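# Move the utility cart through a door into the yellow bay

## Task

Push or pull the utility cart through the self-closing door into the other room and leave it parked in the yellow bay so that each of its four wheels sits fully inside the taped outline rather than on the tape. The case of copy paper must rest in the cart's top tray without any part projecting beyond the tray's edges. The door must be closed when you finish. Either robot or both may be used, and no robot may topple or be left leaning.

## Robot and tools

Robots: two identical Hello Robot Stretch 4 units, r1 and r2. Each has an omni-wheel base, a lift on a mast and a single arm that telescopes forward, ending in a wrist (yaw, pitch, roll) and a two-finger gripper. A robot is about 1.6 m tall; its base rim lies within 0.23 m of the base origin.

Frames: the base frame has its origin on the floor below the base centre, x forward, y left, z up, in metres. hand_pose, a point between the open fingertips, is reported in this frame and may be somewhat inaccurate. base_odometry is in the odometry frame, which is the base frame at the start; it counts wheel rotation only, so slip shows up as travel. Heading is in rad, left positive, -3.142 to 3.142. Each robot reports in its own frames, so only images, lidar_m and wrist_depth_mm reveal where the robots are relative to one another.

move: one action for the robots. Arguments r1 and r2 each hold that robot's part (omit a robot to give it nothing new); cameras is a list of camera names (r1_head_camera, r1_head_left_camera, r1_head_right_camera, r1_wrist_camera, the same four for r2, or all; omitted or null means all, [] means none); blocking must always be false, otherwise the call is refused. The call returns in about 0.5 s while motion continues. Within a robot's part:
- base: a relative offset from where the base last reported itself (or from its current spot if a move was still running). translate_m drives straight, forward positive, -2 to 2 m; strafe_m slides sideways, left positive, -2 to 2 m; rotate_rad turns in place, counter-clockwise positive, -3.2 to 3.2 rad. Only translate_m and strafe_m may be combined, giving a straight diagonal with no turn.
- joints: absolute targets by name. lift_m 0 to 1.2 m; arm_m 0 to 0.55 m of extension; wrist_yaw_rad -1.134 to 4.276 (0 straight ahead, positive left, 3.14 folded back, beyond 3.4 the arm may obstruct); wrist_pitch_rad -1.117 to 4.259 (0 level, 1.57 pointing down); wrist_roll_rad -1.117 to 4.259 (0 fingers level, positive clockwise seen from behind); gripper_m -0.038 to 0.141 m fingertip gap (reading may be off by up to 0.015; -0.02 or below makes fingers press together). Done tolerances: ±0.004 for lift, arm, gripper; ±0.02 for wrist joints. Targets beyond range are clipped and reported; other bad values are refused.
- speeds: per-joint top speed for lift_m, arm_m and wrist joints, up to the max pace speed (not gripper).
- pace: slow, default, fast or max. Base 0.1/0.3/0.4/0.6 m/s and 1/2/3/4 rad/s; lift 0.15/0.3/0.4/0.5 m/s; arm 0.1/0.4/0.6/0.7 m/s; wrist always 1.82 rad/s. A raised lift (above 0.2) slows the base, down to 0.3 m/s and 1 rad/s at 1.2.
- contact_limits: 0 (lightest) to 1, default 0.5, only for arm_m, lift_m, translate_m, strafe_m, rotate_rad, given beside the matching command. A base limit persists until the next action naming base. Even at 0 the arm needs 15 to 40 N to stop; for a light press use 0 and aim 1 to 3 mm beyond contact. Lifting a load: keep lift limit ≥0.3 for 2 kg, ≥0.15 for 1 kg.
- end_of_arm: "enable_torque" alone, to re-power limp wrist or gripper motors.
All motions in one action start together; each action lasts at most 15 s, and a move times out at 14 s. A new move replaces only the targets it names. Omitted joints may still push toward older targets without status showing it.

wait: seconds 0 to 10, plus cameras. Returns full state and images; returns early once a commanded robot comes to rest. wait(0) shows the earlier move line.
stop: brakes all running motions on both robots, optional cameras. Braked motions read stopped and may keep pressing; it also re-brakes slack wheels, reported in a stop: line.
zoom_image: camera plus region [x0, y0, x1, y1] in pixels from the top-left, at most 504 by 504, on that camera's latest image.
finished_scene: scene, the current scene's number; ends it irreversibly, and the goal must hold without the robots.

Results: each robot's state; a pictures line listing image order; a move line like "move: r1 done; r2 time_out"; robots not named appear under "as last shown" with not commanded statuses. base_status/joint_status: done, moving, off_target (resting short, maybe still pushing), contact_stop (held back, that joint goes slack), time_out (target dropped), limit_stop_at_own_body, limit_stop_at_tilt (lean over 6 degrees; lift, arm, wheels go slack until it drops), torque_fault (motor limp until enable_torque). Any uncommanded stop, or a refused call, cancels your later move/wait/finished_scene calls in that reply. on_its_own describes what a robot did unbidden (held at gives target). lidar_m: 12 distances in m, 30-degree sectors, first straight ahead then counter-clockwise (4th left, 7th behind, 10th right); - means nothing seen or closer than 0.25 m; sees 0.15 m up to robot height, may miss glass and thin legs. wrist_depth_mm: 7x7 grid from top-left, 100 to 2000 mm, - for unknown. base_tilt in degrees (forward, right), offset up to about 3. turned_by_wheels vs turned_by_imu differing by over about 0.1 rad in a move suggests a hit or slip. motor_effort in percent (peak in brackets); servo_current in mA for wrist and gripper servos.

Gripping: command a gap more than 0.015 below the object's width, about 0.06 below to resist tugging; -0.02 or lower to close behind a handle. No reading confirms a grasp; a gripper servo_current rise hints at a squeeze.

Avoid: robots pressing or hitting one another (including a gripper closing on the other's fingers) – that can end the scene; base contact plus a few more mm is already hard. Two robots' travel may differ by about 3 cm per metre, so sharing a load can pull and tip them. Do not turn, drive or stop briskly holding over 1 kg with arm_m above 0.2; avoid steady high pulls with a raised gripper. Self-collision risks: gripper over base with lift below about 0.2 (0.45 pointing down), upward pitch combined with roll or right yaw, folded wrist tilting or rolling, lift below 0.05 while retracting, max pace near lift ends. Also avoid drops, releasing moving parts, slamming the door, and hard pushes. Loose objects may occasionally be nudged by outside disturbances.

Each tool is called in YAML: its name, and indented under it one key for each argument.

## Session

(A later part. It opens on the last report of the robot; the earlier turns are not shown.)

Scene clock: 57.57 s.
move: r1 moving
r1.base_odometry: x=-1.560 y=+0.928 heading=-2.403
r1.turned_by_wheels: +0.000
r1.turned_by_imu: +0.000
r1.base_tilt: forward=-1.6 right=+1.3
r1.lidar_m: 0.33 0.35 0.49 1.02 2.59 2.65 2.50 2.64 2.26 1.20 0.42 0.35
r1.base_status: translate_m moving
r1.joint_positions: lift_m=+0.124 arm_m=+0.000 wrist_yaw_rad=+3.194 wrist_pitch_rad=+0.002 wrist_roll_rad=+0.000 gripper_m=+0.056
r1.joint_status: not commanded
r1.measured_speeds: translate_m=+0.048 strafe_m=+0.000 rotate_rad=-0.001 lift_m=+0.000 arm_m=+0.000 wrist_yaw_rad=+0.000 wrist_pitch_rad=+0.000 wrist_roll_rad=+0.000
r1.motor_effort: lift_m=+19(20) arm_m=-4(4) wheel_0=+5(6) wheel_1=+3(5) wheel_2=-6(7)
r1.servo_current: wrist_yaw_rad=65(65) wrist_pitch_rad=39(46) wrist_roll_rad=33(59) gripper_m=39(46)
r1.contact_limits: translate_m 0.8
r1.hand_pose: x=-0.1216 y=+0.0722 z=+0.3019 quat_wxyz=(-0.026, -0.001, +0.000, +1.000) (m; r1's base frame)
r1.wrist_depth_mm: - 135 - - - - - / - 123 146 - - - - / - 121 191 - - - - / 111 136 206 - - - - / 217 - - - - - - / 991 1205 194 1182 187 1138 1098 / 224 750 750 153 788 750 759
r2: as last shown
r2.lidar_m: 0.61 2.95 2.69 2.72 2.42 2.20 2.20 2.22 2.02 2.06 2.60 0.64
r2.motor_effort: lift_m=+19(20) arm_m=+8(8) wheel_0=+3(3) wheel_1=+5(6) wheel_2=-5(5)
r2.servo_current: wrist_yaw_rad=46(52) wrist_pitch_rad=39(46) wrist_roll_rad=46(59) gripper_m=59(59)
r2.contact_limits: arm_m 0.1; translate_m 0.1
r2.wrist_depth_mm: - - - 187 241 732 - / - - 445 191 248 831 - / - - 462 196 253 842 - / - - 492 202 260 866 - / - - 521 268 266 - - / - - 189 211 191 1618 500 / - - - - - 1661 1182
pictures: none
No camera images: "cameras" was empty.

move:
  blocking: false
  r2: {"joints":{"lift_m":0.668},"pace":"slow"}
  cameras: []

wait:
  seconds: 1.5
  cameras: []

move:
  blocking: false
  r2: {"joints":{"arm_m":0.19},"pace":"slow","contact_limits":{"arm_m":0}}
  cameras: []

wait:
  seconds: 1
  cameras: ["r2_wrist_camera"]

move:
  blocking: false
  r2: {"joints":{"gripper_m":-0.03}}
  cameras: []

wait:
  seconds: 2
  cameras: ["r2_wrist_camera","r2_head_camera","r1_head_camera","r1_head_left_camera"]

Scene clock: 66.47 s.
earlier move: r1 moving
move: r2 moving
r1.base_odometry: x=-2.179 y=+0.365 heading=-2.403
r1.turned_by_wheels: +0.000
r1.turned_by_imu: +0.003
r1.base_tilt: forward=-1.6 right=+1.3
r1.lidar_m: 0.25 0.25 - 0.25 0.33 3.51 3.41 0.53 0.59 1.56 2.27 3.06
r1.base_status: translate_m moving
r1.joint_positions: lift_m=+0.124 arm_m=+0.000 wrist_yaw_rad=+3.196 wrist_pitch_rad=+0.002 wrist_roll_rad=+0.000 gripper_m=+0.056
r1.joint_status: not commanded
r1.measured_speeds: translate_m=+0.011 strafe_m=+0.000 rotate_rad=+0.000 lift_m=+0.000 arm_m=+0.000 wrist_yaw_rad=+0.000 wrist_pitch_rad=+0.000 wrist_roll_rad=+0.000
r1.motor_effort: lift_m=+20(20) arm_m=+5(5) wheel_0=+4(8) wheel_1=+11(12) wheel_2=-6(8)
r1.servo_current: wrist_yaw_rad=52(59) wrist_pitch_rad=46(46) wrist_roll_rad=52(65) gripper_m=39(52)
r1.contact_limits: translate_m 0.8
r1.hand_pose: x=-0.1219 y=+0.0715 z=+0.3019 quat_wxyz=(-0.027, -0.001, +0.000, +1.000) (m; r1's base frame)
r1.wrist_depth_mm: - 133 133 - - - - / - 116 133 - - - - / - 114 138 - - - - / - 134 185 - - - - / 205 - - - - - - / 220 1205 194 1182 187 1160 1098 / 218 759 750 788 768 759 759
r2.base_odometry: x=-0.931 y=+0.078 heading=-2.494
r2.turned_by_wheels: +0.000
r2.turned_by_imu: +0.001
r2.base_tilt: forward=-0.7 right=+0.1
r2.lidar_m: 0.60 2.95 2.67 2.71 2.39 2.19 2.20 2.21 2.03 2.08 2.58 0.65
r2.base_status: not commanded
r2.joint_positions: lift_m=+0.669 arm_m=+0.170 wrist_yaw_rad=+0.201 wrist_pitch_rad=+0.001 wrist_roll_rad=+1.568 gripper_m=+0.075
r2.joint_status: lift_m moving
r2.measured_speeds: translate_m=+0.000 strafe_m=+0.000 rotate_rad=+0.000 lift_m=-0.022 arm_m=+0.000 wrist_yaw_rad=+0.000 wrist_pitch_rad=+0.000 wrist_roll_rad=+0.000
r2.motor_effort: lift_m=+14(19) arm_m=+8(8) wheel_0=+3(3) wheel_1=+5(6) wheel_2=-5(5)
r2.servo_current: wrist_yaw_rad=52(52) wrist_pitch_rad=39(46) wrist_roll_rad=59(59) gripper_m=52(59)
r2.contact_limits: arm_m 0.1; translate_m 0.1
r2.hand_pose: x=+0.6407 y=-0.0282 z=+0.8472 quat_wxyz=(+0.705, +0.703, +0.071, +0.071) (m; r2's base frame)
r2.wrist_depth_mm: - - - 239 240 750 - / - 449 442 245 249 820 - / - 469 466 250 254 - - / - 508 492 257 263 - - / - - 521 264 266 - - / - - 190 210 190 1576 496 / - - - - - 1661 1182
pictures: none
No camera images: "cameras" was empty.

Scene clock: 66.83 s.
earlier move: r1 done; r2 moving
r1.base_odometry: x=-2.179 y=+0.365 heading=-2.403
r1.turned_by_wheels: +0.000
r1.turned_by_imu: +0.000
r1.base_tilt: forward=-1.6 right=+1.3
r1.lidar_m: 0.25 0.25 - 0.25 0.36 3.49 3.42 0.54 0.60 1.59 2.27 3.06
r1.base_status: done
r1.joint_positions: lift_m=+0.124 arm_m=+0.000 wrist_yaw_rad=+3.196 wrist_pitch_rad=+0.002 wrist_roll_rad=+0.000 gripper_m=+0.056
r1.joint_status: not commanded
r1.measured_speeds: all 0
r1.motor_effort: lift_m=+20(20) arm_m=+5(5) wheel_0=+4(8) wheel_1=+11(12) wheel_2=-7(8)
r1.servo_current: wrist_yaw_rad=52(59) wrist_pitch_rad=46(52) wrist_roll_rad=46(65) gripper_m=39(52)
r1.contact_limits: translate_m 0.8
r1.hand_pose: x=-0.1219 y=+0.0715 z=+0.3019 quat_wxyz=(-0.027, -0.001, +0.000, +1.000) (m; r1's base frame)
r1.wrist_depth_mm: - 133 132 - - - - / - 116 133 - - - - / - 114 138 - - - - / - 134 185 - - - - / 205 - - - - - - / 220 1229 193 1182 187 1118 1098 / 219 759 759 788 778 750 759
r2.base_odometry: x=-0.931 y=+0.078 heading=-2.494
r2.turned_by_wheels: +0.000
r2.turned_by_imu: +0.000
r2.base_tilt: forward=-0.7 right=+0.1
r2.lidar_m: 0.60 2.96 2.68 2.69 2.37 2.19 2.23 2.23 2.03 2.08 2.62 0.65
r2.base_status: not commanded
r2.joint_positions: lift_m=+0.668 arm_m=+0.170 wrist_yaw_rad=+0.201 wrist_pitch_rad=+0.001 wrist_roll_rad=+1.568 gripper_m=+0.075
r2.joint_status: lift_m moving
r2.measured_speeds: all 0
r2.motor_effort: lift_m=+13(19) arm_m=+8(8) wheel_0=+3(3) wheel_1=+5(6) wheel_2=-5(5)
r2.servo_current: wrist_yaw_rad=39(52) wrist_pitch_rad=39(46) wrist_roll_rad=46(59) gripper_m=46(59)
r2.contact_limits: arm_m 0.1; translate_m 0.1
r2.hand_pose: x=+0.6407 y=-0.0282 z=+0.8462 quat_wxyz=(+0.705, +0.703, +0.071, +0.071) (m; r2's base frame)
r2.wrist_depth_mm: - - - 240 241 741 - / - 452 445 247 250 831 - / - 473 469 251 256 - - / - 508 492 257 263 - - / - - 517 266 265 - - / - - 190 211 190 1576 500 / - - - - - 1708 1160
wait: 0.37 of 1.5 s (r1 has come to rest)
pictures: none
No camera images: "cameras" was empty.

Scene clock: 67.33 s.
earlier move: r2 moving
move: r2 moving
r1: as last shown
r1.lidar_m: 0.25 0.25 - 0.25 0.36 3.53 3.42 0.53 0.61 1.57 2.27 3.07
r1.motor_effort: lift_m=+19(20) arm_m=+4(5) wheel_0=+4(5) wheel_1=+11(11) wheel_2=-7(7)
r1.servo_current: wrist_yaw_rad=52(59) wrist_pitch_rad=46(52) wrist_roll_rad=39(72) gripper_m=39(46)
r1.contact_limits: translate_m 0.8
r1.wrist_depth_mm: - 133 133 - - - - / - 116 132 - - - - / - 114 138 - - - - / - 134 185 - - - - / 205 - - - - - - / 220 1182 194 1182 188 1138 1118 / 217 741 759 798 778 759 750
r2.base_odometry: x=-0.931 y=+0.078 heading=-2.494
r2.turned_by_wheels: +0.000
r2.turned_by_imu: +0.000
r2.base_tilt: forward=-0.7 right=+0.1
r2.lidar_m: 0.62 2.95 2.70 2.71 2.41 2.18 2.24 2.22 2.02 2.06 2.55 0.65
r2.base_status: not commanded
r2.joint_positions: lift_m=+0.668 arm_m=+0.182 wrist_yaw_rad=+0.201 wrist_pitch_rad=+0.001 wrist_roll_rad=+1.568 gripper_m=+0.075
r2.joint_status: lift_m moving; arm_m moving
r2.measured_speeds: translate_m=+0.000 strafe_m=+0.000 rotate_rad=+0.000 lift_m=+0.000 arm_m=+0.041 wrist_yaw_rad=+0.000 wrist_pitch_rad=+0.000 wrist_roll_rad=+0.000
r2.motor_effort: lift_m=+15(17) arm_m=+7(10) wheel_0=+3(3) wheel_1=+5(5) wheel_2=-5(5)
r2.servo_current: wrist_yaw_rad=52(52) wrist_pitch_rad=39(52) wrist_roll_rad=46(52) gripper_m=52(59)
r2.contact_limits: arm_m 0; translate_m 0.1
r2.hand_pose: x=+0.6531 y=-0.0282 z=+0.8462 quat_wxyz=(+0.705, +0.703, +0.071, +0.071) (m; r2's base frame)
r2.wrist_depth_mm: - - - 229 232 723 - / - 436 427 236 237 798 - / - 455 445 239 244 820 - / - 492 480 248 250 - - / - - 504 252 255 - - / - - 191 200 190 1618 - / - - - - - 1708 1182
pictures: none
No camera images: "cameras" was empty.

Scene clock: 68.00 s.
earlier move: r2 done
r1.base_odometry: x=-2.179 y=+0.365 heading=-2.403
r1.turned_by_wheels: +0.000
r1.turned_by_imu: +0.000
r1.base_tilt: forward=-1.6 right=+1.3
r1.lidar_m: 0.25 0.25 - 0.25 0.32 3.48 3.42 0.51 0.58 1.57 2.29 3.05
r1.base_status: not commanded
r1.joint_positions: lift_m=+0.124 arm_m=+0.000 wrist_yaw_rad=+3.196 wrist_pitch_rad=+0.002 wrist_roll_rad=+0.000 gripper_m=+0.056
r1.joint_status: not commanded
r1.measured_speeds: all 0
r1.motor_effort: lift_m=+19(20) arm_m=+4(5) wheel_0=+5(5) wheel_1=+11(11) wheel_2=-7(7)
r1.servo_current: wrist_yaw_rad=59(59) wrist_pitch_rad=39(52) wrist_roll_rad=39(72) gripper_m=39(46)
r1.contact_limits: translate_m 0.8
r1.hand_pose: x=-0.1219 y=+0.0715 z=+0.3019 quat_wxyz=(-0.027, -0.001, +0.000, +1.000) (m; r1's base frame)
r1.wrist_depth_mm: - 132 133 - - - - / - 116 133 - - - - / - 114 138 - - - - / - 134 185 - - - - / 204 - - - - - - / 219 1205 193 1182 188 1118 1138 / 216 759 750 798 778 768 750
r2.base_odometry: x=-0.931 y=+0.078 heading=-2.494
r2.turned_by_wheels: +0.000
r2.turned_by_imu: +0.000
r2.base_tilt: forward=-0.7 right=+0.0
r2.lidar_m: 0.59 2.93 2.68 2.74 2.40 2.19 2.25 2.21 2.03 2.06 2.58 0.64
r2.base_status: not commanded
r2.joint_positions: lift_m=+0.668 arm_m=+0.190 wrist_yaw_rad=+0.201 wrist_pitch_rad=+0.001 wrist_roll_rad=+1.568 gripper_m=+0.075
r2.joint_status: all done
r2.measured_speeds: all 0
r2.motor_effort: lift_m=+14(17) arm_m=+8(10) wheel_0=+3(3) wheel_1=+5(6) wheel_2=-4(5)
r2.servo_current: wrist_yaw_rad=39(52) wrist_pitch_rad=46(52) wrist_roll_rad=46(52) gripper_m=52(59)
r2.contact_limits: arm_m 0; translate_m 0.1
r2.hand_pose: x=+0.6607 y=-0.0282 z=+0.8462 quat_wxyz=(+0.705, +0.703, +0.071, +0.071) (m; r2's base frame)
r2.wrist_depth_mm: - - - 221 224 732 - / - 424 418 227 229 809 - / - 449 439 233 235 831 - / - 484 466 238 242 - - / - - 496 244 246 - - / - - 190 251 189 1576 - / - - - - - 1708 1182
wait: 0.67 of 1 s (r2 has come to rest)
pictures: r2_wrist_camera
Images, in order (width x height): r2_wrist_camera 616x392.

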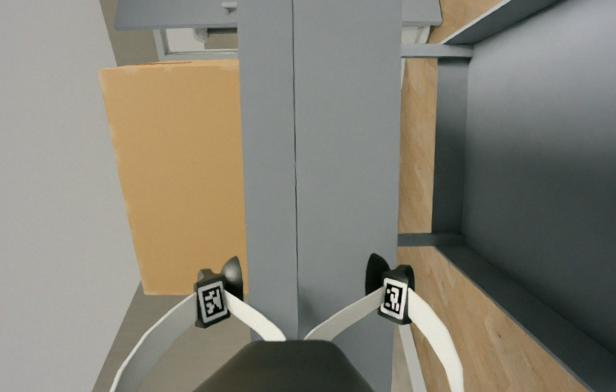

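Scene clock: 68.50 s.
move: r2 moving
r1: as last shown
r1.base_tilt: forward=-1.6 right=+1.2
r1.lidar_m: 0.25 0.25 - 0.25 0.35 3.47 3.41 0.51 0.60 1.57 2.28 3.05
r1.motor_effort: lift_m=+19(20) arm_m=+5(5) wheel_0=+4(5) wheel_1=+11(11) wheel_2=-7(7)
r1.servo_current: wrist_yaw_rad=46(59) wrist_pitch_rad=39(52) wrist_roll_rad=52(65) gripper_m=33(46)
r1.contact_limits: translate_m 0.8
r1.wrist_depth_mm: - 133 132 - - - - / - 116 133 - - - - / - 114 138 - - - - / - 134 185 - - - - / 205 - - - - - - / 220 1229 193 1182 187 1160 1118 / 218 750 750 788 778 759 750
r2.base_odometry: x=-0.931 y=+0.078 heading=-2.494
r2.turned_by_wheels: +0.000
r2.turned_by_imu: +0.000
r2.base_tilt: forward=-0.6 right=+0.1
r2.lidar_m: 0.62 2.97 2.68 2.71 2.36 2.18 2.23 2.20 2.03 2.06 2.61 0.66
r2.base_status: not commanded
r2.joint_positions: lift_m=+0.668 arm_m=+0.190 wrist_yaw_rad=+0.201 wrist_pitch_rad=+0.001 wrist_roll_rad=+1.568 gripper_m=+0.056
r2.joint_status: gripper_m moving
r2.measured_speeds: all 0
r2.motor_effort: lift_m=+14(14) arm_m=+8(8) wheel_0=+3(3) wheel_1=+5(6) wheel_2=-5(5)
r2.servo_current: wrist_yaw_rad=65(65) wrist_pitch_rad=39(46) wrist_roll_rad=52(59) gripper_m=117(124)
r2.contact_limits: arm_m 0; translate_m 0.1
r2.hand_pose: x=+0.6607 y=-0.0282 z=+0.8462 quat_wxyz=(+0.705, +0.703, +0.071, +0.071) (m; r2's base frame)
r2.wrist_depth_mm: - - - 221 224 741 - / - 424 424 228 229 798 - / - 449 442 234 236 820 - / - 484 466 238 241 - - / - - 500 244 244 - - / - - 191 190 189 1708 - / - - - - - 1661 1160
pictures: none
No camera images: "cameras" was empty.

Scene clock: 69.73 s.
earlier move: r2 done
r1.base_odometry: x=-2.179 y=+0.365 heading=-2.403
r1.turned_by_wheels: +0.000
r1.turned_by_imu: +0.000
r1.base_tilt: forward=-1.6 right=+1.3
r1.lidar_m: 0.25 0.25 - 0.25 0.33 3.49 3.38 0.54 0.61 1.59 2.28 3.07
r1.base_status: not commanded
r1.joint_positions: lift_m=+0.124 arm_m=+0.000 wrist_yaw_rad=+3.196 wrist_pitch_rad=+0.002 wrist_roll_rad=+0.000 gripper_m=+0.056
r1.joint_status: not commanded
r1.measured_speeds: all 0
r1.motor_effort: lift_m=+19(20) arm_m=+5(5) wheel_0=+5(5) wheel_1=+11(11) wheel_2=-7(7)
r1.servo_current: wrist_yaw_rad=72(72) wrist_pitch_rad=39(52) wrist_roll_rad=46(65) gripper_m=39(52)
r1.contact_limits: translate_m 0.8
r1.hand_pose: x=-0.1219 y=+0.0715 z=+0.3019 quat_wxyz=(-0.027, -0.001, +0.000, +1.000) (m; r1's base frame)
r1.wrist_depth_mm: - 133 132 - - - - / - 116 133 - - - - / - 114 138 - - - - / - 134 185 - - - - / 206 - - - - - - / 220 1205 193 1182 187 1138 1118 / 218 741 759 788 788 768 759
r2.base_odometry: x=-0.932 y=+0.078 heading=-2.494
r2.turned_by_wheels: +0.000
r2.turned_by_imu: +0.001
r2.base_tilt: forward=-0.7 right=+0.0
r2.lidar_m: 0.58 2.94 2.67 2.69 2.39 2.20 2.22 2.21 2.03 2.05 2.60 0.66
r2.base_status: not commanded
r2.joint_positions: lift_m=+0.668 arm_m=+0.190 wrist_yaw_rad=+0.201 wrist_pitch_rad=+0.000 wrist_roll_rad=+1.568 gripper_m=-0.028
r2.joint_status: all done
r2.measured_speeds: all 0
r2.motor_effort: lift_m=+14(14) arm_m=-4(8) wheel_0=+1(3) wheel_1=+3(6) wheel_2=+2(5)
r2.servo_current: wrist_yaw_rad=39(65) wrist_pitch_rad=33(46) wrist_roll_rad=46(59) gripper_m=124(299)
r2.contact_limits: arm_m 0; translate_m 0.1
r2.hand_pose: x=+0.6609 y=-0.0282 z=+0.8464 quat_wxyz=(+0.704, +0.703, +0.071, +0.071) (m; r2's base frame)
r2.wrist_depth_mm: - - - 204 206 741 - / - 415 407 210 212 788 - / - 436 433 159 217 788 - / - 469 459 164 223 831 - / - - 488 168 228 - - / - - 184 172 180 1808 500 / - - - - - 1921 1229
wait: 1.23 of 2 s (r2 has come to rest)
pictures: r1_head_camera, r1_head_left_camera, r2_head_camera, r2_wrist_camera
Images, in order (width x height): r1_head_camera 420x560, r1_head_left_camera 420x672, r2_head_camera 420x560, r2_wrist_camera 616x392.

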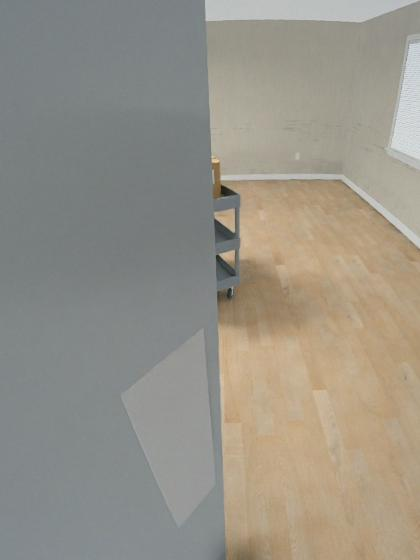

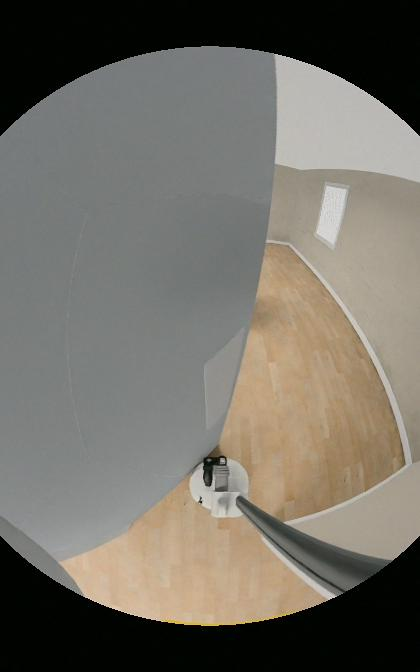

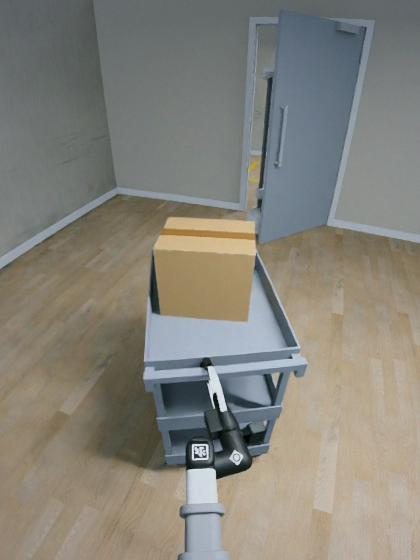

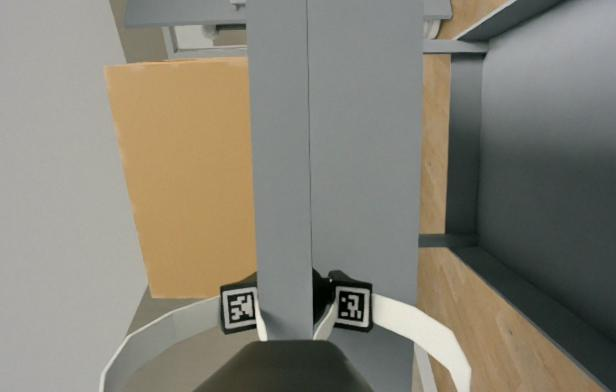

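move:
  blocking: false
  r1: {"base":{"strafe_m":0.45},"pace":"slow","contact_limits":{"strafe_m":0.8}}
  cameras: []

wait:
  seconds: 6
  cameras: ["r1_head_camera","r2_head_camera"]

Scene clock: 79.30 s.
move: r1 moving
r1.base_odometry: x=-2.169 y=+0.354 heading=-2.403
r1.turned_by_wheels: +0.000
r1.turned_by_imu: -0.001
r1.base_tilt: forward=-1.6 right=+1.3
r1.lidar_m: 0.27 0.25 - 0.25 0.31 3.47 3.42 0.53 0.58 1.58 2.30 3.05
r1.base_status: strafe_m moving
r1.joint_positions: lift_m=+0.124 arm_m=+0.000 wrist_yaw_rad=+3.196 wrist_pitch_rad=+0.002 wrist_roll_rad=+0.000 gripper_m=+0.056
r1.joint_status: not commanded
r1.measured_speeds: translate_m=+0.000 strafe_m=+0.055 rotate_rad=+0.001 lift_m=+0.000 arm_m=+0.000 wrist_yaw_rad=+0.000 wrist_pitch_rad=+0.000 wrist_roll_rad=+0.000
r1.motor_effort: lift_m=+20(20) arm_m=+5(5) wheel_0=-13(16) wheel_1=+11(16) wheel_2=-4(6)
r1.servo_current: wrist_yaw_rad=52(59) wrist_pitch_rad=33(46) wrist_roll_rad=52(59) gripper_m=46(52)
r1.contact_limits: strafe_m 0.8
r1.hand_pose: x=-0.1219 y=+0.0715 z=+0.3019 quat_wxyz=(-0.027, -0.001, +0.000, +1.000) (m; r1's base frame)
r1.wrist_depth_mm: - 133 132 - - - - / - 116 133 - - - - / - 114 138 - - - - / - 134 185 - - - - / 204 - - - - - - / 213 1205 193 1205 187 1160 1098 / 218 750 741 788 788 759 750
r2: as last shown
r2.turned_by_imu: +0.000
r2.base_tilt: forward=-0.6 right=+0.1
r2.lidar_m: 0.58 2.97 2.65 2.73 2.41 2.20 2.23 2.21 2.03 2.05 2.61 0.65
r2.motor_effort: lift_m=+14(14) arm_m=-4(4) wheel_0=+1(2) wheel_1=+4(4) wheel_2=+3(3)
r2.servo_current: wrist_yaw_rad=46(59) wrist_pitch_rad=46(46) wrist_roll_rad=39(59) gripper_m=117(130)
r2.contact_limits: arm_m 0; translate_m 0.1
r2.wrist_depth_mm: - - - 203 206 732 - / - 415 407 209 211 788 - / - 436 430 159 216 798 - / - 469 455 164 223 820 - / - - 484 168 228 - - / - - 184 172 180 1808 496 / - - - - - 1983 1229
pictures: none
No camera images: "cameras" was empty.

Scene clock: 84.43 s.
earlier move: r1 done
r1.base_odometry: x=-1.876 y=+0.032 heading=-2.403
r1.turned_by_wheels: +0.000
r1.turned_by_imu: +0.001
r1.base_tilt: forward=-1.6 right=+1.3
r1.lidar_m: 1.89 0.29 0.25 - 0.25 0.27 3.44 3.50 0.90 1.59 2.73 3.69
r1.base_status: done
r1.joint_positions: lift_m=+0.124 arm_m=+0.000 wrist_yaw_rad=+3.196 wrist_pitch_rad=+0.002 wrist_roll_rad=+0.000 gripper_m=+0.056
r1.joint_status: not commanded
r1.measured_speeds: all 0
r1.motor_effort: lift_m=+20(20) arm_m=+4(5) wheel_0=-11(21) wheel_1=+6(16) wheel_2=+0(6)
r1.servo_current: wrist_yaw_rad=65(78) wrist_pitch_rad=39(52) wrist_roll_rad=46(72) gripper_m=46(52)
r1.contact_limits: strafe_m 0.8
r1.hand_pose: x=-0.1219 y=+0.0715 z=+0.3019 quat_wxyz=(-0.027, -0.001, +0.000, +1.000) (m; r1's base frame)
r1.wrist_depth_mm: - 133 133 - - 266 193 / - 116 132 - - 270 195 / - 114 138 - - 273 197 / - 134 185 - - 276 198 / 206 - - - 1661 277 199 / 219 1182 195 1182 187 278 200 / 218 759 759 788 452 224 199
r2.base_odometry: x=-0.932 y=+0.078 heading=-2.494
r2.turned_by_wheels: +0.000
r2.turned_by_imu: +0.001
r2.base_tilt: forward=-0.6 right=+0.0
r2.lidar_m: 0.58 2.93 2.68 2.71 2.38 2.19 2.24 2.20 2.02 2.08 2.60 0.63
r2.base_status: not commanded
r2.joint_positions: lift_m=+0.668 arm_m=+0.190 wrist_yaw_rad=+0.201 wrist_pitch_rad=+0.000 wrist_roll_rad=+1.568 gripper_m=-0.028
r2.joint_status: not commanded
r2.measured_speeds: all 0
r2.motor_effort: lift_m=+13(14) arm_m=-4(4) wheel_0=+1(2) wheel_1=+3(4) wheel_2=+2(3)
r2.servo_current: wrist_yaw_rad=46(65) wrist_pitch_rad=46(52) wrist_roll_rad=46(65) gripper_m=124(130)
r2.contact_limits: arm_m 0; translate_m 0.1
r2.hand_pose: x=+0.6609 y=-0.0282 z=+0.8464 quat_wxyz=(+0.704, +0.703, +0.071, +0.071) (m; r2's base frame)
r2.wrist_depth_mm: - - - 204 207 741 - / - 415 407 209 211 778 - / - 433 433 159 216 788 - / - 473 455 164 221 820 - / - - 488 168 228 - - / - - 184 172 179 1756 500 / - - - - - 1983 1229
wait: 5.13 of 6 s (r1 has come to rest)
pictures: r1_head_camera, r2_head_camera
Images, in order (width x height): r1_head_camera 420x560, r2_head_camera 420x560.

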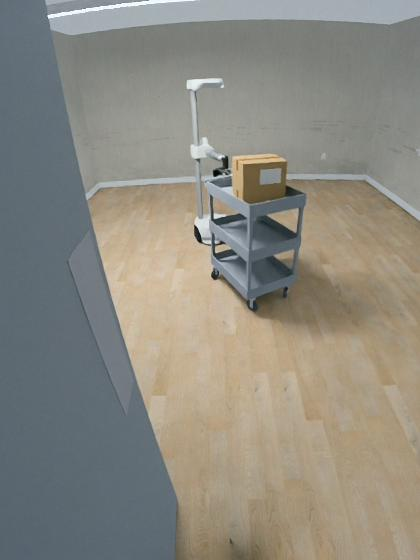

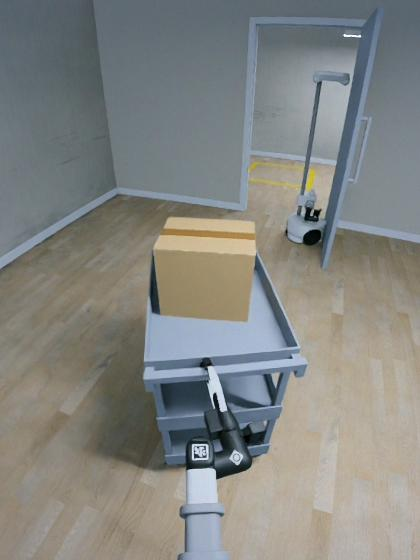

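move:
  blocking: false
  r1: {"base":{"translate_m":0.42,"strafe_m":0.25},"pace":"slow","contact_limits":{"translate_m":0.8,"strafe_m":0.8}}
  cameras: []

wait:
  seconds: 7
  cameras: ["r1_head_camera","r2_head_camera"]

r1: "contact_limits": translate_m and strafe_m are given together and make one move, which takes one limit: state it under one of them only
Scene clock: 96.43 s.
r1.base_odometry: x=-1.876 y=+0.032 heading=-2.403
r1.turned_by_wheels: +0.000
r1.turned_by_imu: +0.000
r1.base_tilt: forward=-1.6 right=+1.3
r1.lidar_m: 1.89 0.30 0.25 - 0.25 0.27 3.42 3.47 0.89 1.61 2.73 3.68
r1.base_status: done
r1.joint_positions: lift_m=+0.124 arm_m=+0.000 wrist_yaw_rad=+3.196 wrist_pitch_rad=+0.002 wrist_roll_rad=+0.000 gripper_m=+0.056
r1.joint_status: not commanded
r1.measured_speeds: all 0
r1.motor_effort: lift_m=+19(20) arm_m=+4(5) wheel_0=-11(21) wheel_1=+6(16) wheel_2=+0(6)
r1.servo_current: wrist_yaw_rad=65(78) wrist_pitch_rad=39(52) wrist_roll_rad=33(72) gripper_m=39(52)
r1.contact_limits: strafe_m 0.8
r1.hand_pose: x=-0.1219 y=+0.0715 z=+0.3019 quat_wxyz=(-0.027, -0.001, +0.000, +1.000) (m; r1's base frame)
r1.wrist_depth_mm: - 133 132 - - 266 195 / - 116 133 - - 268 195 / - 114 138 - - 273 197 / - 134 185 - - 276 199 / 205 - - - 1618 277 200 / 220 1205 193 1205 188 277 199 / 218 750 750 798 452 224 199
r2.base_odometry: x=-0.932 y=+0.078 heading=-2.494
r2.turned_by_wheels: +0.000
r2.turned_by_imu: +0.000
r2.base_tilt: forward=-0.6 right=+0.1
r2.lidar_m: 0.60 2.96 2.68 2.71 2.40 2.20 2.22 2.21 2.01 2.06 2.60 0.62
r2.base_status: not commanded
r2.joint_positions: lift_m=+0.668 arm_m=+0.190 wrist_yaw_rad=+0.201 wrist_pitch_rad=+0.000 wrist_roll_rad=+1.568 gripper_m=-0.028
r2.joint_status: not commanded
r2.measured_speeds: all 0
r2.motor_effort: lift_m=+14(14) arm_m=-4(4) wheel_0=+2(2) wheel_1=+3(4) wheel_2=+2(3)
r2.servo_current: wrist_yaw_rad=39(65) wrist_pitch_rad=39(52) wrist_roll_rad=46(65) gripper_m=117(130)
r2.contact_limits: arm_m 0; translate_m 0.1
r2.hand_pose: x=+0.6609 y=-0.0282 z=+0.8464 quat_wxyz=(+0.704, +0.703, +0.071, +0.071) (m; r2's base frame)
r2.wrist_depth_mm: - - - 204 207 741 - / - 418 407 209 211 788 - / - 436 430 159 216 798 - / - 469 455 163 222 820 - / - - 488 168 228 - - / - - 183 172 180 1808 496 / - - - - - 1983 1229
pictures: none

not run: a call was refused earlier in this reply.

move:
  blocking: false
  r1: {"base":{"translate_m":0.42,"strafe_m":0.25},"pace":"slow","contact_limits":{"translate_m":0.8}}
  r2: {"base":{"translate_m":0.4},"pace":"slow","contact_limits":{"translate_m":0.5}}
  cameras: []

wait:
  seconds: 7
  cameras: []

wait:
  seconds: 1
  cameras: ["r1_head_camera","r2_head_camera"]

Scene clock: 117.17 s.
move: r1 moving; r2 moving
r1.base_odometry: x=-1.881 y=+0.018 heading=-2.403
r1.turned_by_wheels: +0.000
r1.turned_by_imu: +0.000
r1.base_tilt: forward=-1.6 right=+1.3
r1.lidar_m: 1.84 0.29 0.25 - 0.25 0.25 3.45 3.51 0.90 1.66 2.74 2.12
r1.base_status: translate_m moving; strafe_m moving
r1.joint_positions: lift_m=+0.124 arm_m=+0.000 wrist_yaw_rad=+3.196 wrist_pitch_rad=+0.002 wrist_roll_rad=+0.000 gripper_m=+0.056
r1.joint_status: not commanded
r1.measured_speeds: translate_m=+0.048 strafe_m=+0.029 rotate_rad=-0.002 lift_m=+0.000 arm_m=+0.000 wrist_yaw_rad=+0.000 wrist_pitch_rad=+0.000 wrist_roll_rad=+0.000
r1.motor_effort: lift_m=+19(20) arm_m=+5(5) wheel_0=-8(11) wheel_1=+18(20) wheel_2=-4(6)
r1.servo_current: wrist_yaw_rad=59(59) wrist_pitch_rad=39(46) wrist_roll_rad=52(52) gripper_m=46(46)
r1.contact_limits: translate_m 0.8
r1.hand_pose: x=-0.1219 y=+0.0715 z=+0.3019 quat_wxyz=(-0.027, -0.001, +0.000, +1.000) (m; r1's base frame)
r1.wrist_depth_mm: - 133 133 - 530 262 192 / - 116 133 - - 265 193 / - 114 138 - - 270 196 / - 134 185 - - 271 196 / 205 - - - 1661 271 198 / 219 1205 194 1160 188 273 198 / 218 750 759 798 439 222 198
r2.base_odometry: x=-0.941 y=+0.071 heading=-2.494
r2.turned_by_wheels: +0.000
r2.turned_by_imu: +0.001
r2.base_tilt: forward=-0.7 right=+0.1
r2.lidar_m: 0.60 2.92 2.67 2.70 2.40 2.20 2.25 2.24 2.01 2.06 2.61 0.63
r2.base_status: translate_m moving
r2.joint_positions: lift_m=+0.668 arm_m=+0.190 wrist_yaw_rad=+0.201 wrist_pitch_rad=+0.000 wrist_roll_rad=+1.568 gripper_m=-0.029
r2.joint_status: not commanded
r2.measured_speeds: translate_m=+0.049 strafe_m=+0.000 rotate_rad=+0.003 lift_m=+0.000 arm_m=+0.000 wrist_yaw_rad=+0.000 wrist_pitch_rad=+0.000 wrist_roll_rad=+0.000
r2.motor_effort: lift_m=+14(14) arm_m=-1(4) wheel_0=+11(13) wheel_1=+10(10) wheel_2=-14(14)
r2.servo_current: wrist_yaw_rad=46(59) wrist_pitch_rad=46(46) wrist_roll_rad=46(59) gripper_m=85(124)
r2.contact_limits: arm_m 0; translate_m 0.5
r2.hand_pose: x=+0.6609 y=-0.0282 z=+0.8464 quat_wxyz=(+0.704, +0.703, +0.071, +0.071) (m; r2's base frame)
r2.wrist_depth_mm: - - - 205 206 715 - / - 410 410 211 211 768 - / - 436 430 160 216 798 - / - 469 455 220 221 820 - / - - 484 167 226 - - / - - 183 171 180 1756 500 / - - - - - 1756 1205
pictures: none
No camera images: "cameras" was empty.

Scene clock: 121.97 s.
earlier move: r1 contact_stop; r2 done
r1.base_odometry: x=-1.983 y=-0.136 heading=-2.355
r1.turned_by_wheels: +0.048
r1.turned_by_imu: +0.074
r1.base_tilt: forward=-1.6 right=+1.3
r1.lidar_m: 1.55 0.29 0.25 - 0.25 0.28 3.69 1.13 1.04 2.70 2.83 1.39
r1.base_status: translate_m contact_stop; strafe_m contact_stop
r1.joint_positions: lift_m=+0.124 arm_m=+0.000 wrist_yaw_rad=+3.196 wrist_pitch_rad=+0.002 wrist_roll_rad=+0.000 gripper_m=+0.056
r1.joint_status: not commanded
r1.measured_speeds: translate_m=+0.000 strafe_m=-0.018 rotate_rad=+0.002 lift_m=+0.000 arm_m=+0.000 wrist_yaw_rad=+0.000 wrist_pitch_rad=+0.000 wrist_roll_rad=+0.000
r1.on_its_own: the wheels are slack since a contact_stop
r1.motor_effort: lift_m=+20(20) arm_m=+4(5) wheel_0=+0(18) wheel_1=-1(35) wheel_2=+0(6)
r1.servo_current: wrist_yaw_rad=52(72) wrist_pitch_rad=52(52) wrist_roll_rad=46(72) gripper_m=39(52)
r1.contact_limits: translate_m 0.8
r1.hand_pose: x=-0.1219 y=+0.0715 z=+0.3019 quat_wxyz=(-0.027, -0.001, +0.000, +1.000) (m; r1's base frame)
r1.wrist_depth_mm: - 135 - - 473 245 179 / - 120 142 - 488 247 181 / - 124 166 - 433 251 184 / 110 135 211 - 439 252 185 / 215 - - - 512 254 186 / 1008 1229 193 1182 187 255 185 / 750 759 750 788 449 221 185
r2.base_odometry: x=-1.250 y=-0.163 heading=-2.493
r2.turned_by_wheels: +0.001
r2.turned_by_imu: +0.004
r2.base_tilt: forward=-0.7 right=+0.0
r2.lidar_m: 0.57 2.77 2.56 2.58 2.76 2.56 2.59 2.36 2.17 2.21 2.80 0.64
r2.base_status: done
r2.joint_positions: lift_m=+0.668 arm_m=+0.190 wrist_yaw_rad=+0.202 wrist_pitch_rad=+0.000 wrist_roll_rad=+1.568 gripper_m=-0.029
r2.joint_status: not commanded
r2.measured_speeds: all 0
r2.motor_effort: lift_m=+14(14) arm_m=+4(4) wheel_0=+9(15) wheel_1=+6(10) wheel_2=-3(18)
r2.servo_current: wrist_yaw_rad=39(65) wrist_pitch_rad=39(52) wrist_roll_rad=33(59) gripper_m=91(124)
r2.contact_limits: arm_m 0; translate_m 0.5
r2.hand_pose: x=+0.6609 y=-0.0278 z=+0.8465 quat_wxyz=(+0.704, +0.703, +0.071, +0.071) (m; r2's base frame)
r2.wrist_depth_mm: - - - 207 208 715 - / - 418 413 213 213 788 - / - 439 430 160 217 788 - / - 466 455 164 223 820 - / - - 484 168 228 - - / - - 183 172 180 1808 504 / - - - - - - 1205
wait: 4.80 of 7 s (r2 has come to rest)
pictures: none
No camera images: "cameras" was empty.

not run: a stop that you did not command came earlier in this reply.

move:
  blocking: false
  r1: {"base":{"translate_m":0.27},"pace":"slow","contact_limits":{"translate_m":0.8}}
  r2: {"base":{"translate_m":0.4},"pace":"slow","contact_limits":{"translate_m":0.5}}
  cameras: []

wait:
  seconds: 4
  cameras: []

wait:
  seconds: 2
  cameras: ["r1_head_camera","r2_head_camera"]

Scene clock: 127.73 s.
earlier move: r1 contact_stop
move: r1 moving; r2 moving
r1.base_odometry: x=-2.004 y=-0.132 heading=-2.352
r1.turned_by_wheels: +0.003
r1.turned_by_imu: +0.003
r1.base_tilt: forward=-1.6 right=+1.3
r1.lidar_m: 1.55 0.28 0.25 - 0.25 0.29 3.76 1.06 1.03 2.66 2.83 1.37
r1.base_status: earlier translate_m contact_stop (by the wheels' count: +0.189 of +0.420); earlier strafe_m contact_stop (by the wheels' count: +0.034 of +0.250); translate_m moving
r1.joint_positions: lift_m=+0.124 arm_m=+0.000 wrist_yaw_rad=+3.196 wrist_pitch_rad=+0.002 wrist_roll_rad=+0.000 gripper_m=+0.056
r1.joint_status: not commanded
r1.measured_speeds: translate_m=+0.048 strafe_m=+0.000 rotate_rad=+0.000 lift_m=+0.000 arm_m=+0.000 wrist_yaw_rad=+0.000 wrist_pitch_rad=+0.000 wrist_roll_rad=+0.000
r1.motor_effort: lift_m=+20(20) arm_m=+4(4) wheel_0=+1(4) wheel_1=+10(12) wheel_2=-7(8)
r1.servo_current: wrist_yaw_rad=65(65) wrist_pitch_rad=46(46) wrist_roll_rad=39(65) gripper_m=39(46)
r1.contact_limits: translate_m 0.8
r1.hand_pose: x=-0.1219 y=+0.0715 z=+0.3019 quat_wxyz=(-0.027, -0.001, +0.000, +1.000) (m; r1's base frame)
r1.wrist_depth_mm: - 135 - - 530 256 184 / - 120 142 - 544 259 186 / - 125 165 - 559 264 188 / 110 136 209 - 492 265 189 / 215 - - - 500 265 190 / 1008 1205 194 1182 188 266 190 / 750 759 768 798 442 214 190
r2.base_odometry: x=-1.260 y=-0.171 heading=-2.492
r2.turned_by_wheels: +0.001
r2.turned_by_imu: +0.002
r2.base_tilt: forward=-0.7 right=+0.1
r2.lidar_m: 0.58 2.77 2.55 2.57 2.80 2.56 2.61 2.37 2.19 2.23 2.80 0.64
r2.base_status: translate_m moving
r2.joint_positions: lift_m=+0.668 arm_m=+0.190 wrist_yaw_rad=+0.202 wrist_pitch_rad=+0.000 wrist_roll_rad=+1.568 gripper_m=-0.029
r2.joint_status: not commanded
r2.measured_speeds: translate_m=+0.047 strafe_m=+0.000 rotate_rad=-0.001 lift_m=+0.000 arm_m=+0.000 wrist_yaw_rad=+0.000 wrist_pitch_rad=+0.000 wrist_roll_rad=+0.000
r2.motor_effort: lift_m=+14(14) arm_m=+4(4) wheel_0=+10(15) wheel_1=+9(9) wheel_2=-9(10)
r2.servo_current: wrist_yaw_rad=52(52) wrist_pitch_rad=39(39) wrist_roll_rad=46(59) gripper_m=85(91)
r2.contact_limits: arm_m 0; translate_m 0.5
r2.hand_pose: x=+0.6609 y=-0.0278 z=+0.8465 quat_wxyz=(+0.704, +0.703, +0.071, +0.071) (m; r2's base frame)
r2.wrist_depth_mm: - - - 207 208 1618 - / - 418 410 213 213 778 - / - 436 427 160 218 798 - / - 469 452 164 222 820 - / - - 480 168 227 - - / - - 183 172 180 1808 508 / - - - - - 1808 1229
pictures: none
No camera images: "cameras" was empty.

Scene clock: 131.20 s.
earlier move: r1 done; r2 moving
r1.base_odometry: x=-2.185 y=-0.315 heading=-2.352
r1.turned_by_wheels: +0.000
r1.turned_by_imu: +0.000
r1.base_tilt: forward=-1.6 right=+1.3
r1.lidar_m: 1.32 2.76 0.25 - 0.25 0.29 0.84 1.21 1.34 2.70 1.16 0.91
r1.base_status: done
r1.joint_positions: lift_m=+0.124 arm_m=+0.000 wrist_yaw_rad=+3.196 wrist_pitch_rad=+0.002 wrist_roll_rad=+0.000 gripper_m=+0.056
r1.joint_status: not commanded
r1.measured_speeds: all 0
r1.motor_effort: lift_m=+20(20) arm_m=+4(4) wheel_0=+0(4) wheel_1=+7(12) wheel_2=-1(8)
r1.servo_current: wrist_yaw_rad=72(72) wrist_pitch_rad=39(52) wrist_roll_rad=59(72) gripper_m=46(52)
r1.contact_limits: translate_m 0.8
r1.hand_pose: x=-0.1219 y=+0.0715 z=+0.3019 quat_wxyz=(-0.027, -0.001, +0.000, +1.000) (m; r1's base frame)
r1.wrist_depth_mm: - 135 - - 466 256 184 / - 120 142 - 477 260 186 / - 124 166 - 480 263 188 / 110 135 210 - 488 264 189 / 216 - - - 492 264 190 / 1008 1205 193 1205 187 266 190 / 741 759 750 798 442 215 190
r2.base_odometry: x=-1.527 y=-0.373 heading=-2.492
r2.turned_by_wheels: +0.000
r2.turned_by_imu: +0.003
r2.base_tilt: forward=-0.7 right=+0.1
r2.lidar_m: 0.57 2.64 2.43 2.47 3.10 2.87 2.93 2.53 2.33 2.33 3.01 0.61
r2.base_status: translate_m moving
r2.joint_positions: lift_m=+0.668 arm_m=+0.190 wrist_yaw_rad=+0.202 wrist_pitch_rad=+0.000 wrist_roll_rad=+1.568 gripper_m=-0.029
r2.joint_status: not commanded
r2.measured_speeds: translate_m=+0.101 strafe_m=+0.001 rotate_rad=+0.005 lift_m=+0.000 arm_m=+0.000 wrist_yaw_rad=+0.000 wrist_pitch_rad=+0.000 wrist_roll_rad=+0.000
r2.motor_effort: lift_m=+14(14) arm_m=+4(4) wheel_0=+12(15) wheel_1=+6(10) wheel_2=-8(10)
r2.servo_current: wrist_yaw_rad=33(65) wrist_pitch_rad=33(46) wrist_roll_rad=65(65) gripper_m=85(98)
r2.contact_limits: arm_m 0; translate_m 0.5
r2.hand_pose: x=+0.6609 y=-0.0278 z=+0.8465 quat_wxyz=(+0.704, +0.703, +0.071, +0.071) (m; r2's base frame)
r2.wrist_depth_mm: - - - 207 208 715 - / - 418 413 212 212 778 - / - 433 433 160 217 809 - / - 466 452 164 222 809 - / - - 484 168 228 - - / - - 183 172 180 1808 500 / - - - - - - 1229
wait: 3.47 of 4 s (r1 has come to rest)
pictures: none
No camera images: "cameras" was empty.

Scene clock: 132.50 s.
earlier move: r2 done
r1.base_odometry: x=-2.185 y=-0.315 heading=-2.352
r1.turned_by_wheels: +0.000
r1.turned_by_imu: +0.000
r1.base_tilt: forward=-1.6 right=+1.3
r1.lidar_m: 1.30 2.78 0.25 - 0.25 0.29 0.81 1.20 1.38 2.69 1.01 0.90
r1.base_status: done
r1.joint_positions: lift_m=+0.124 arm_m=+0.000 wrist_yaw_rad=+3.196 wrist_pitch_rad=+0.002 wrist_roll_rad=+0.000 gripper_m=+0.056
r1.joint_status: not commanded
r1.measured_speeds: all 0
r1.motor_effort: lift_m=+19(20) arm_m=+4(4) wheel_0=+0(4) wheel_1=+7(12) wheel_2=-1(8)
r1.servo_current: wrist_yaw_rad=46(72) wrist_pitch_rad=39(52) wrist_roll_rad=52(72) gripper_m=39(52)
r1.contact_limits: translate_m 0.8
r1.hand_pose: x=-0.1219 y=+0.0715 z=+0.3019 quat_wxyz=(-0.027, -0.001, +0.000, +1.000) (m; r1's base frame)
r1.wrist_depth_mm: - 135 - - 466 257 184 / - 120 142 - 477 259 185 / - 124 165 - 488 265 188 / 110 135 210 - 492 265 189 / 215 - - - 496 266 190 / 1008 1205 195 1182 188 266 190 / 741 759 750 788 442 215 190
r2.base_odometry: x=-1.569 y=-0.405 heading=-2.492
r2.turned_by_wheels: +0.000
r2.turned_by_imu: +0.001
r2.base_tilt: forward=-0.7 right=+0.0
r2.lidar_m: 0.58 2.61 2.40 2.44 3.07 2.92 3.00 2.54 2.33 2.40 3.02 0.65
r2.base_status: done
r2.joint_positions: lift_m=+0.668 arm_m=+0.190 wrist_yaw_rad=+0.202 wrist_pitch_rad=+0.000 wrist_roll_rad=+1.568 gripper_m=-0.029
r2.joint_status: not commanded
r2.measured_speeds: all 0
r2.motor_effort: lift_m=+14(14) arm_m=+4(4) wheel_0=+10(15) wheel_1=+7(10) wheel_2=-4(10)
r2.servo_current: wrist_yaw_rad=52(65) wrist_pitch_rad=46(52) wrist_roll_rad=52(65) gripper_m=91(98)
r2.contact_limits: arm_m 0; translate_m 0.5
r2.hand_pose: x=+0.6609 y=-0.0278 z=+0.8465 quat_wxyz=(+0.704, +0.703, +0.071, +0.071) (m; r2's base frame)
r2.wrist_depth_mm: - - - 206 208 1756 - / - 418 415 212 212 788 - / - 430 430 160 218 809 - / - 469 455 164 222 820 - / - - 484 168 228 - - / - - 182 172 180 1863 504 / - - - - - - 1229
wait: 1.30 of 2 s (r2 has come to rest)
pictures: r1_head_camera, r2_head_camera
Images, in order (width x height): r1_head_camera 420x560, r2_head_camera 420x560.

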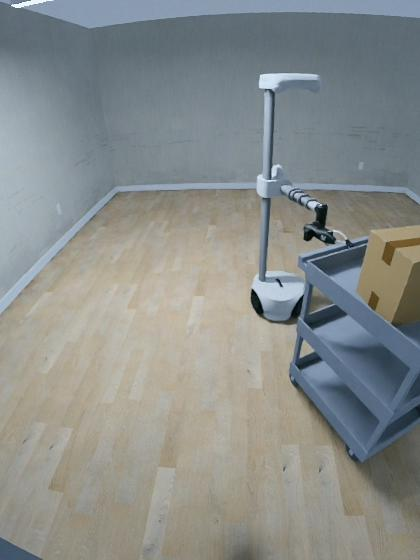

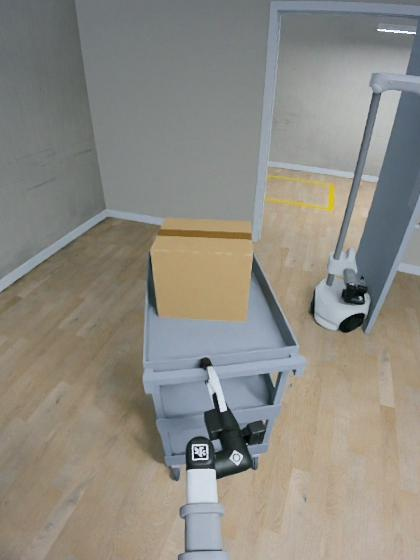

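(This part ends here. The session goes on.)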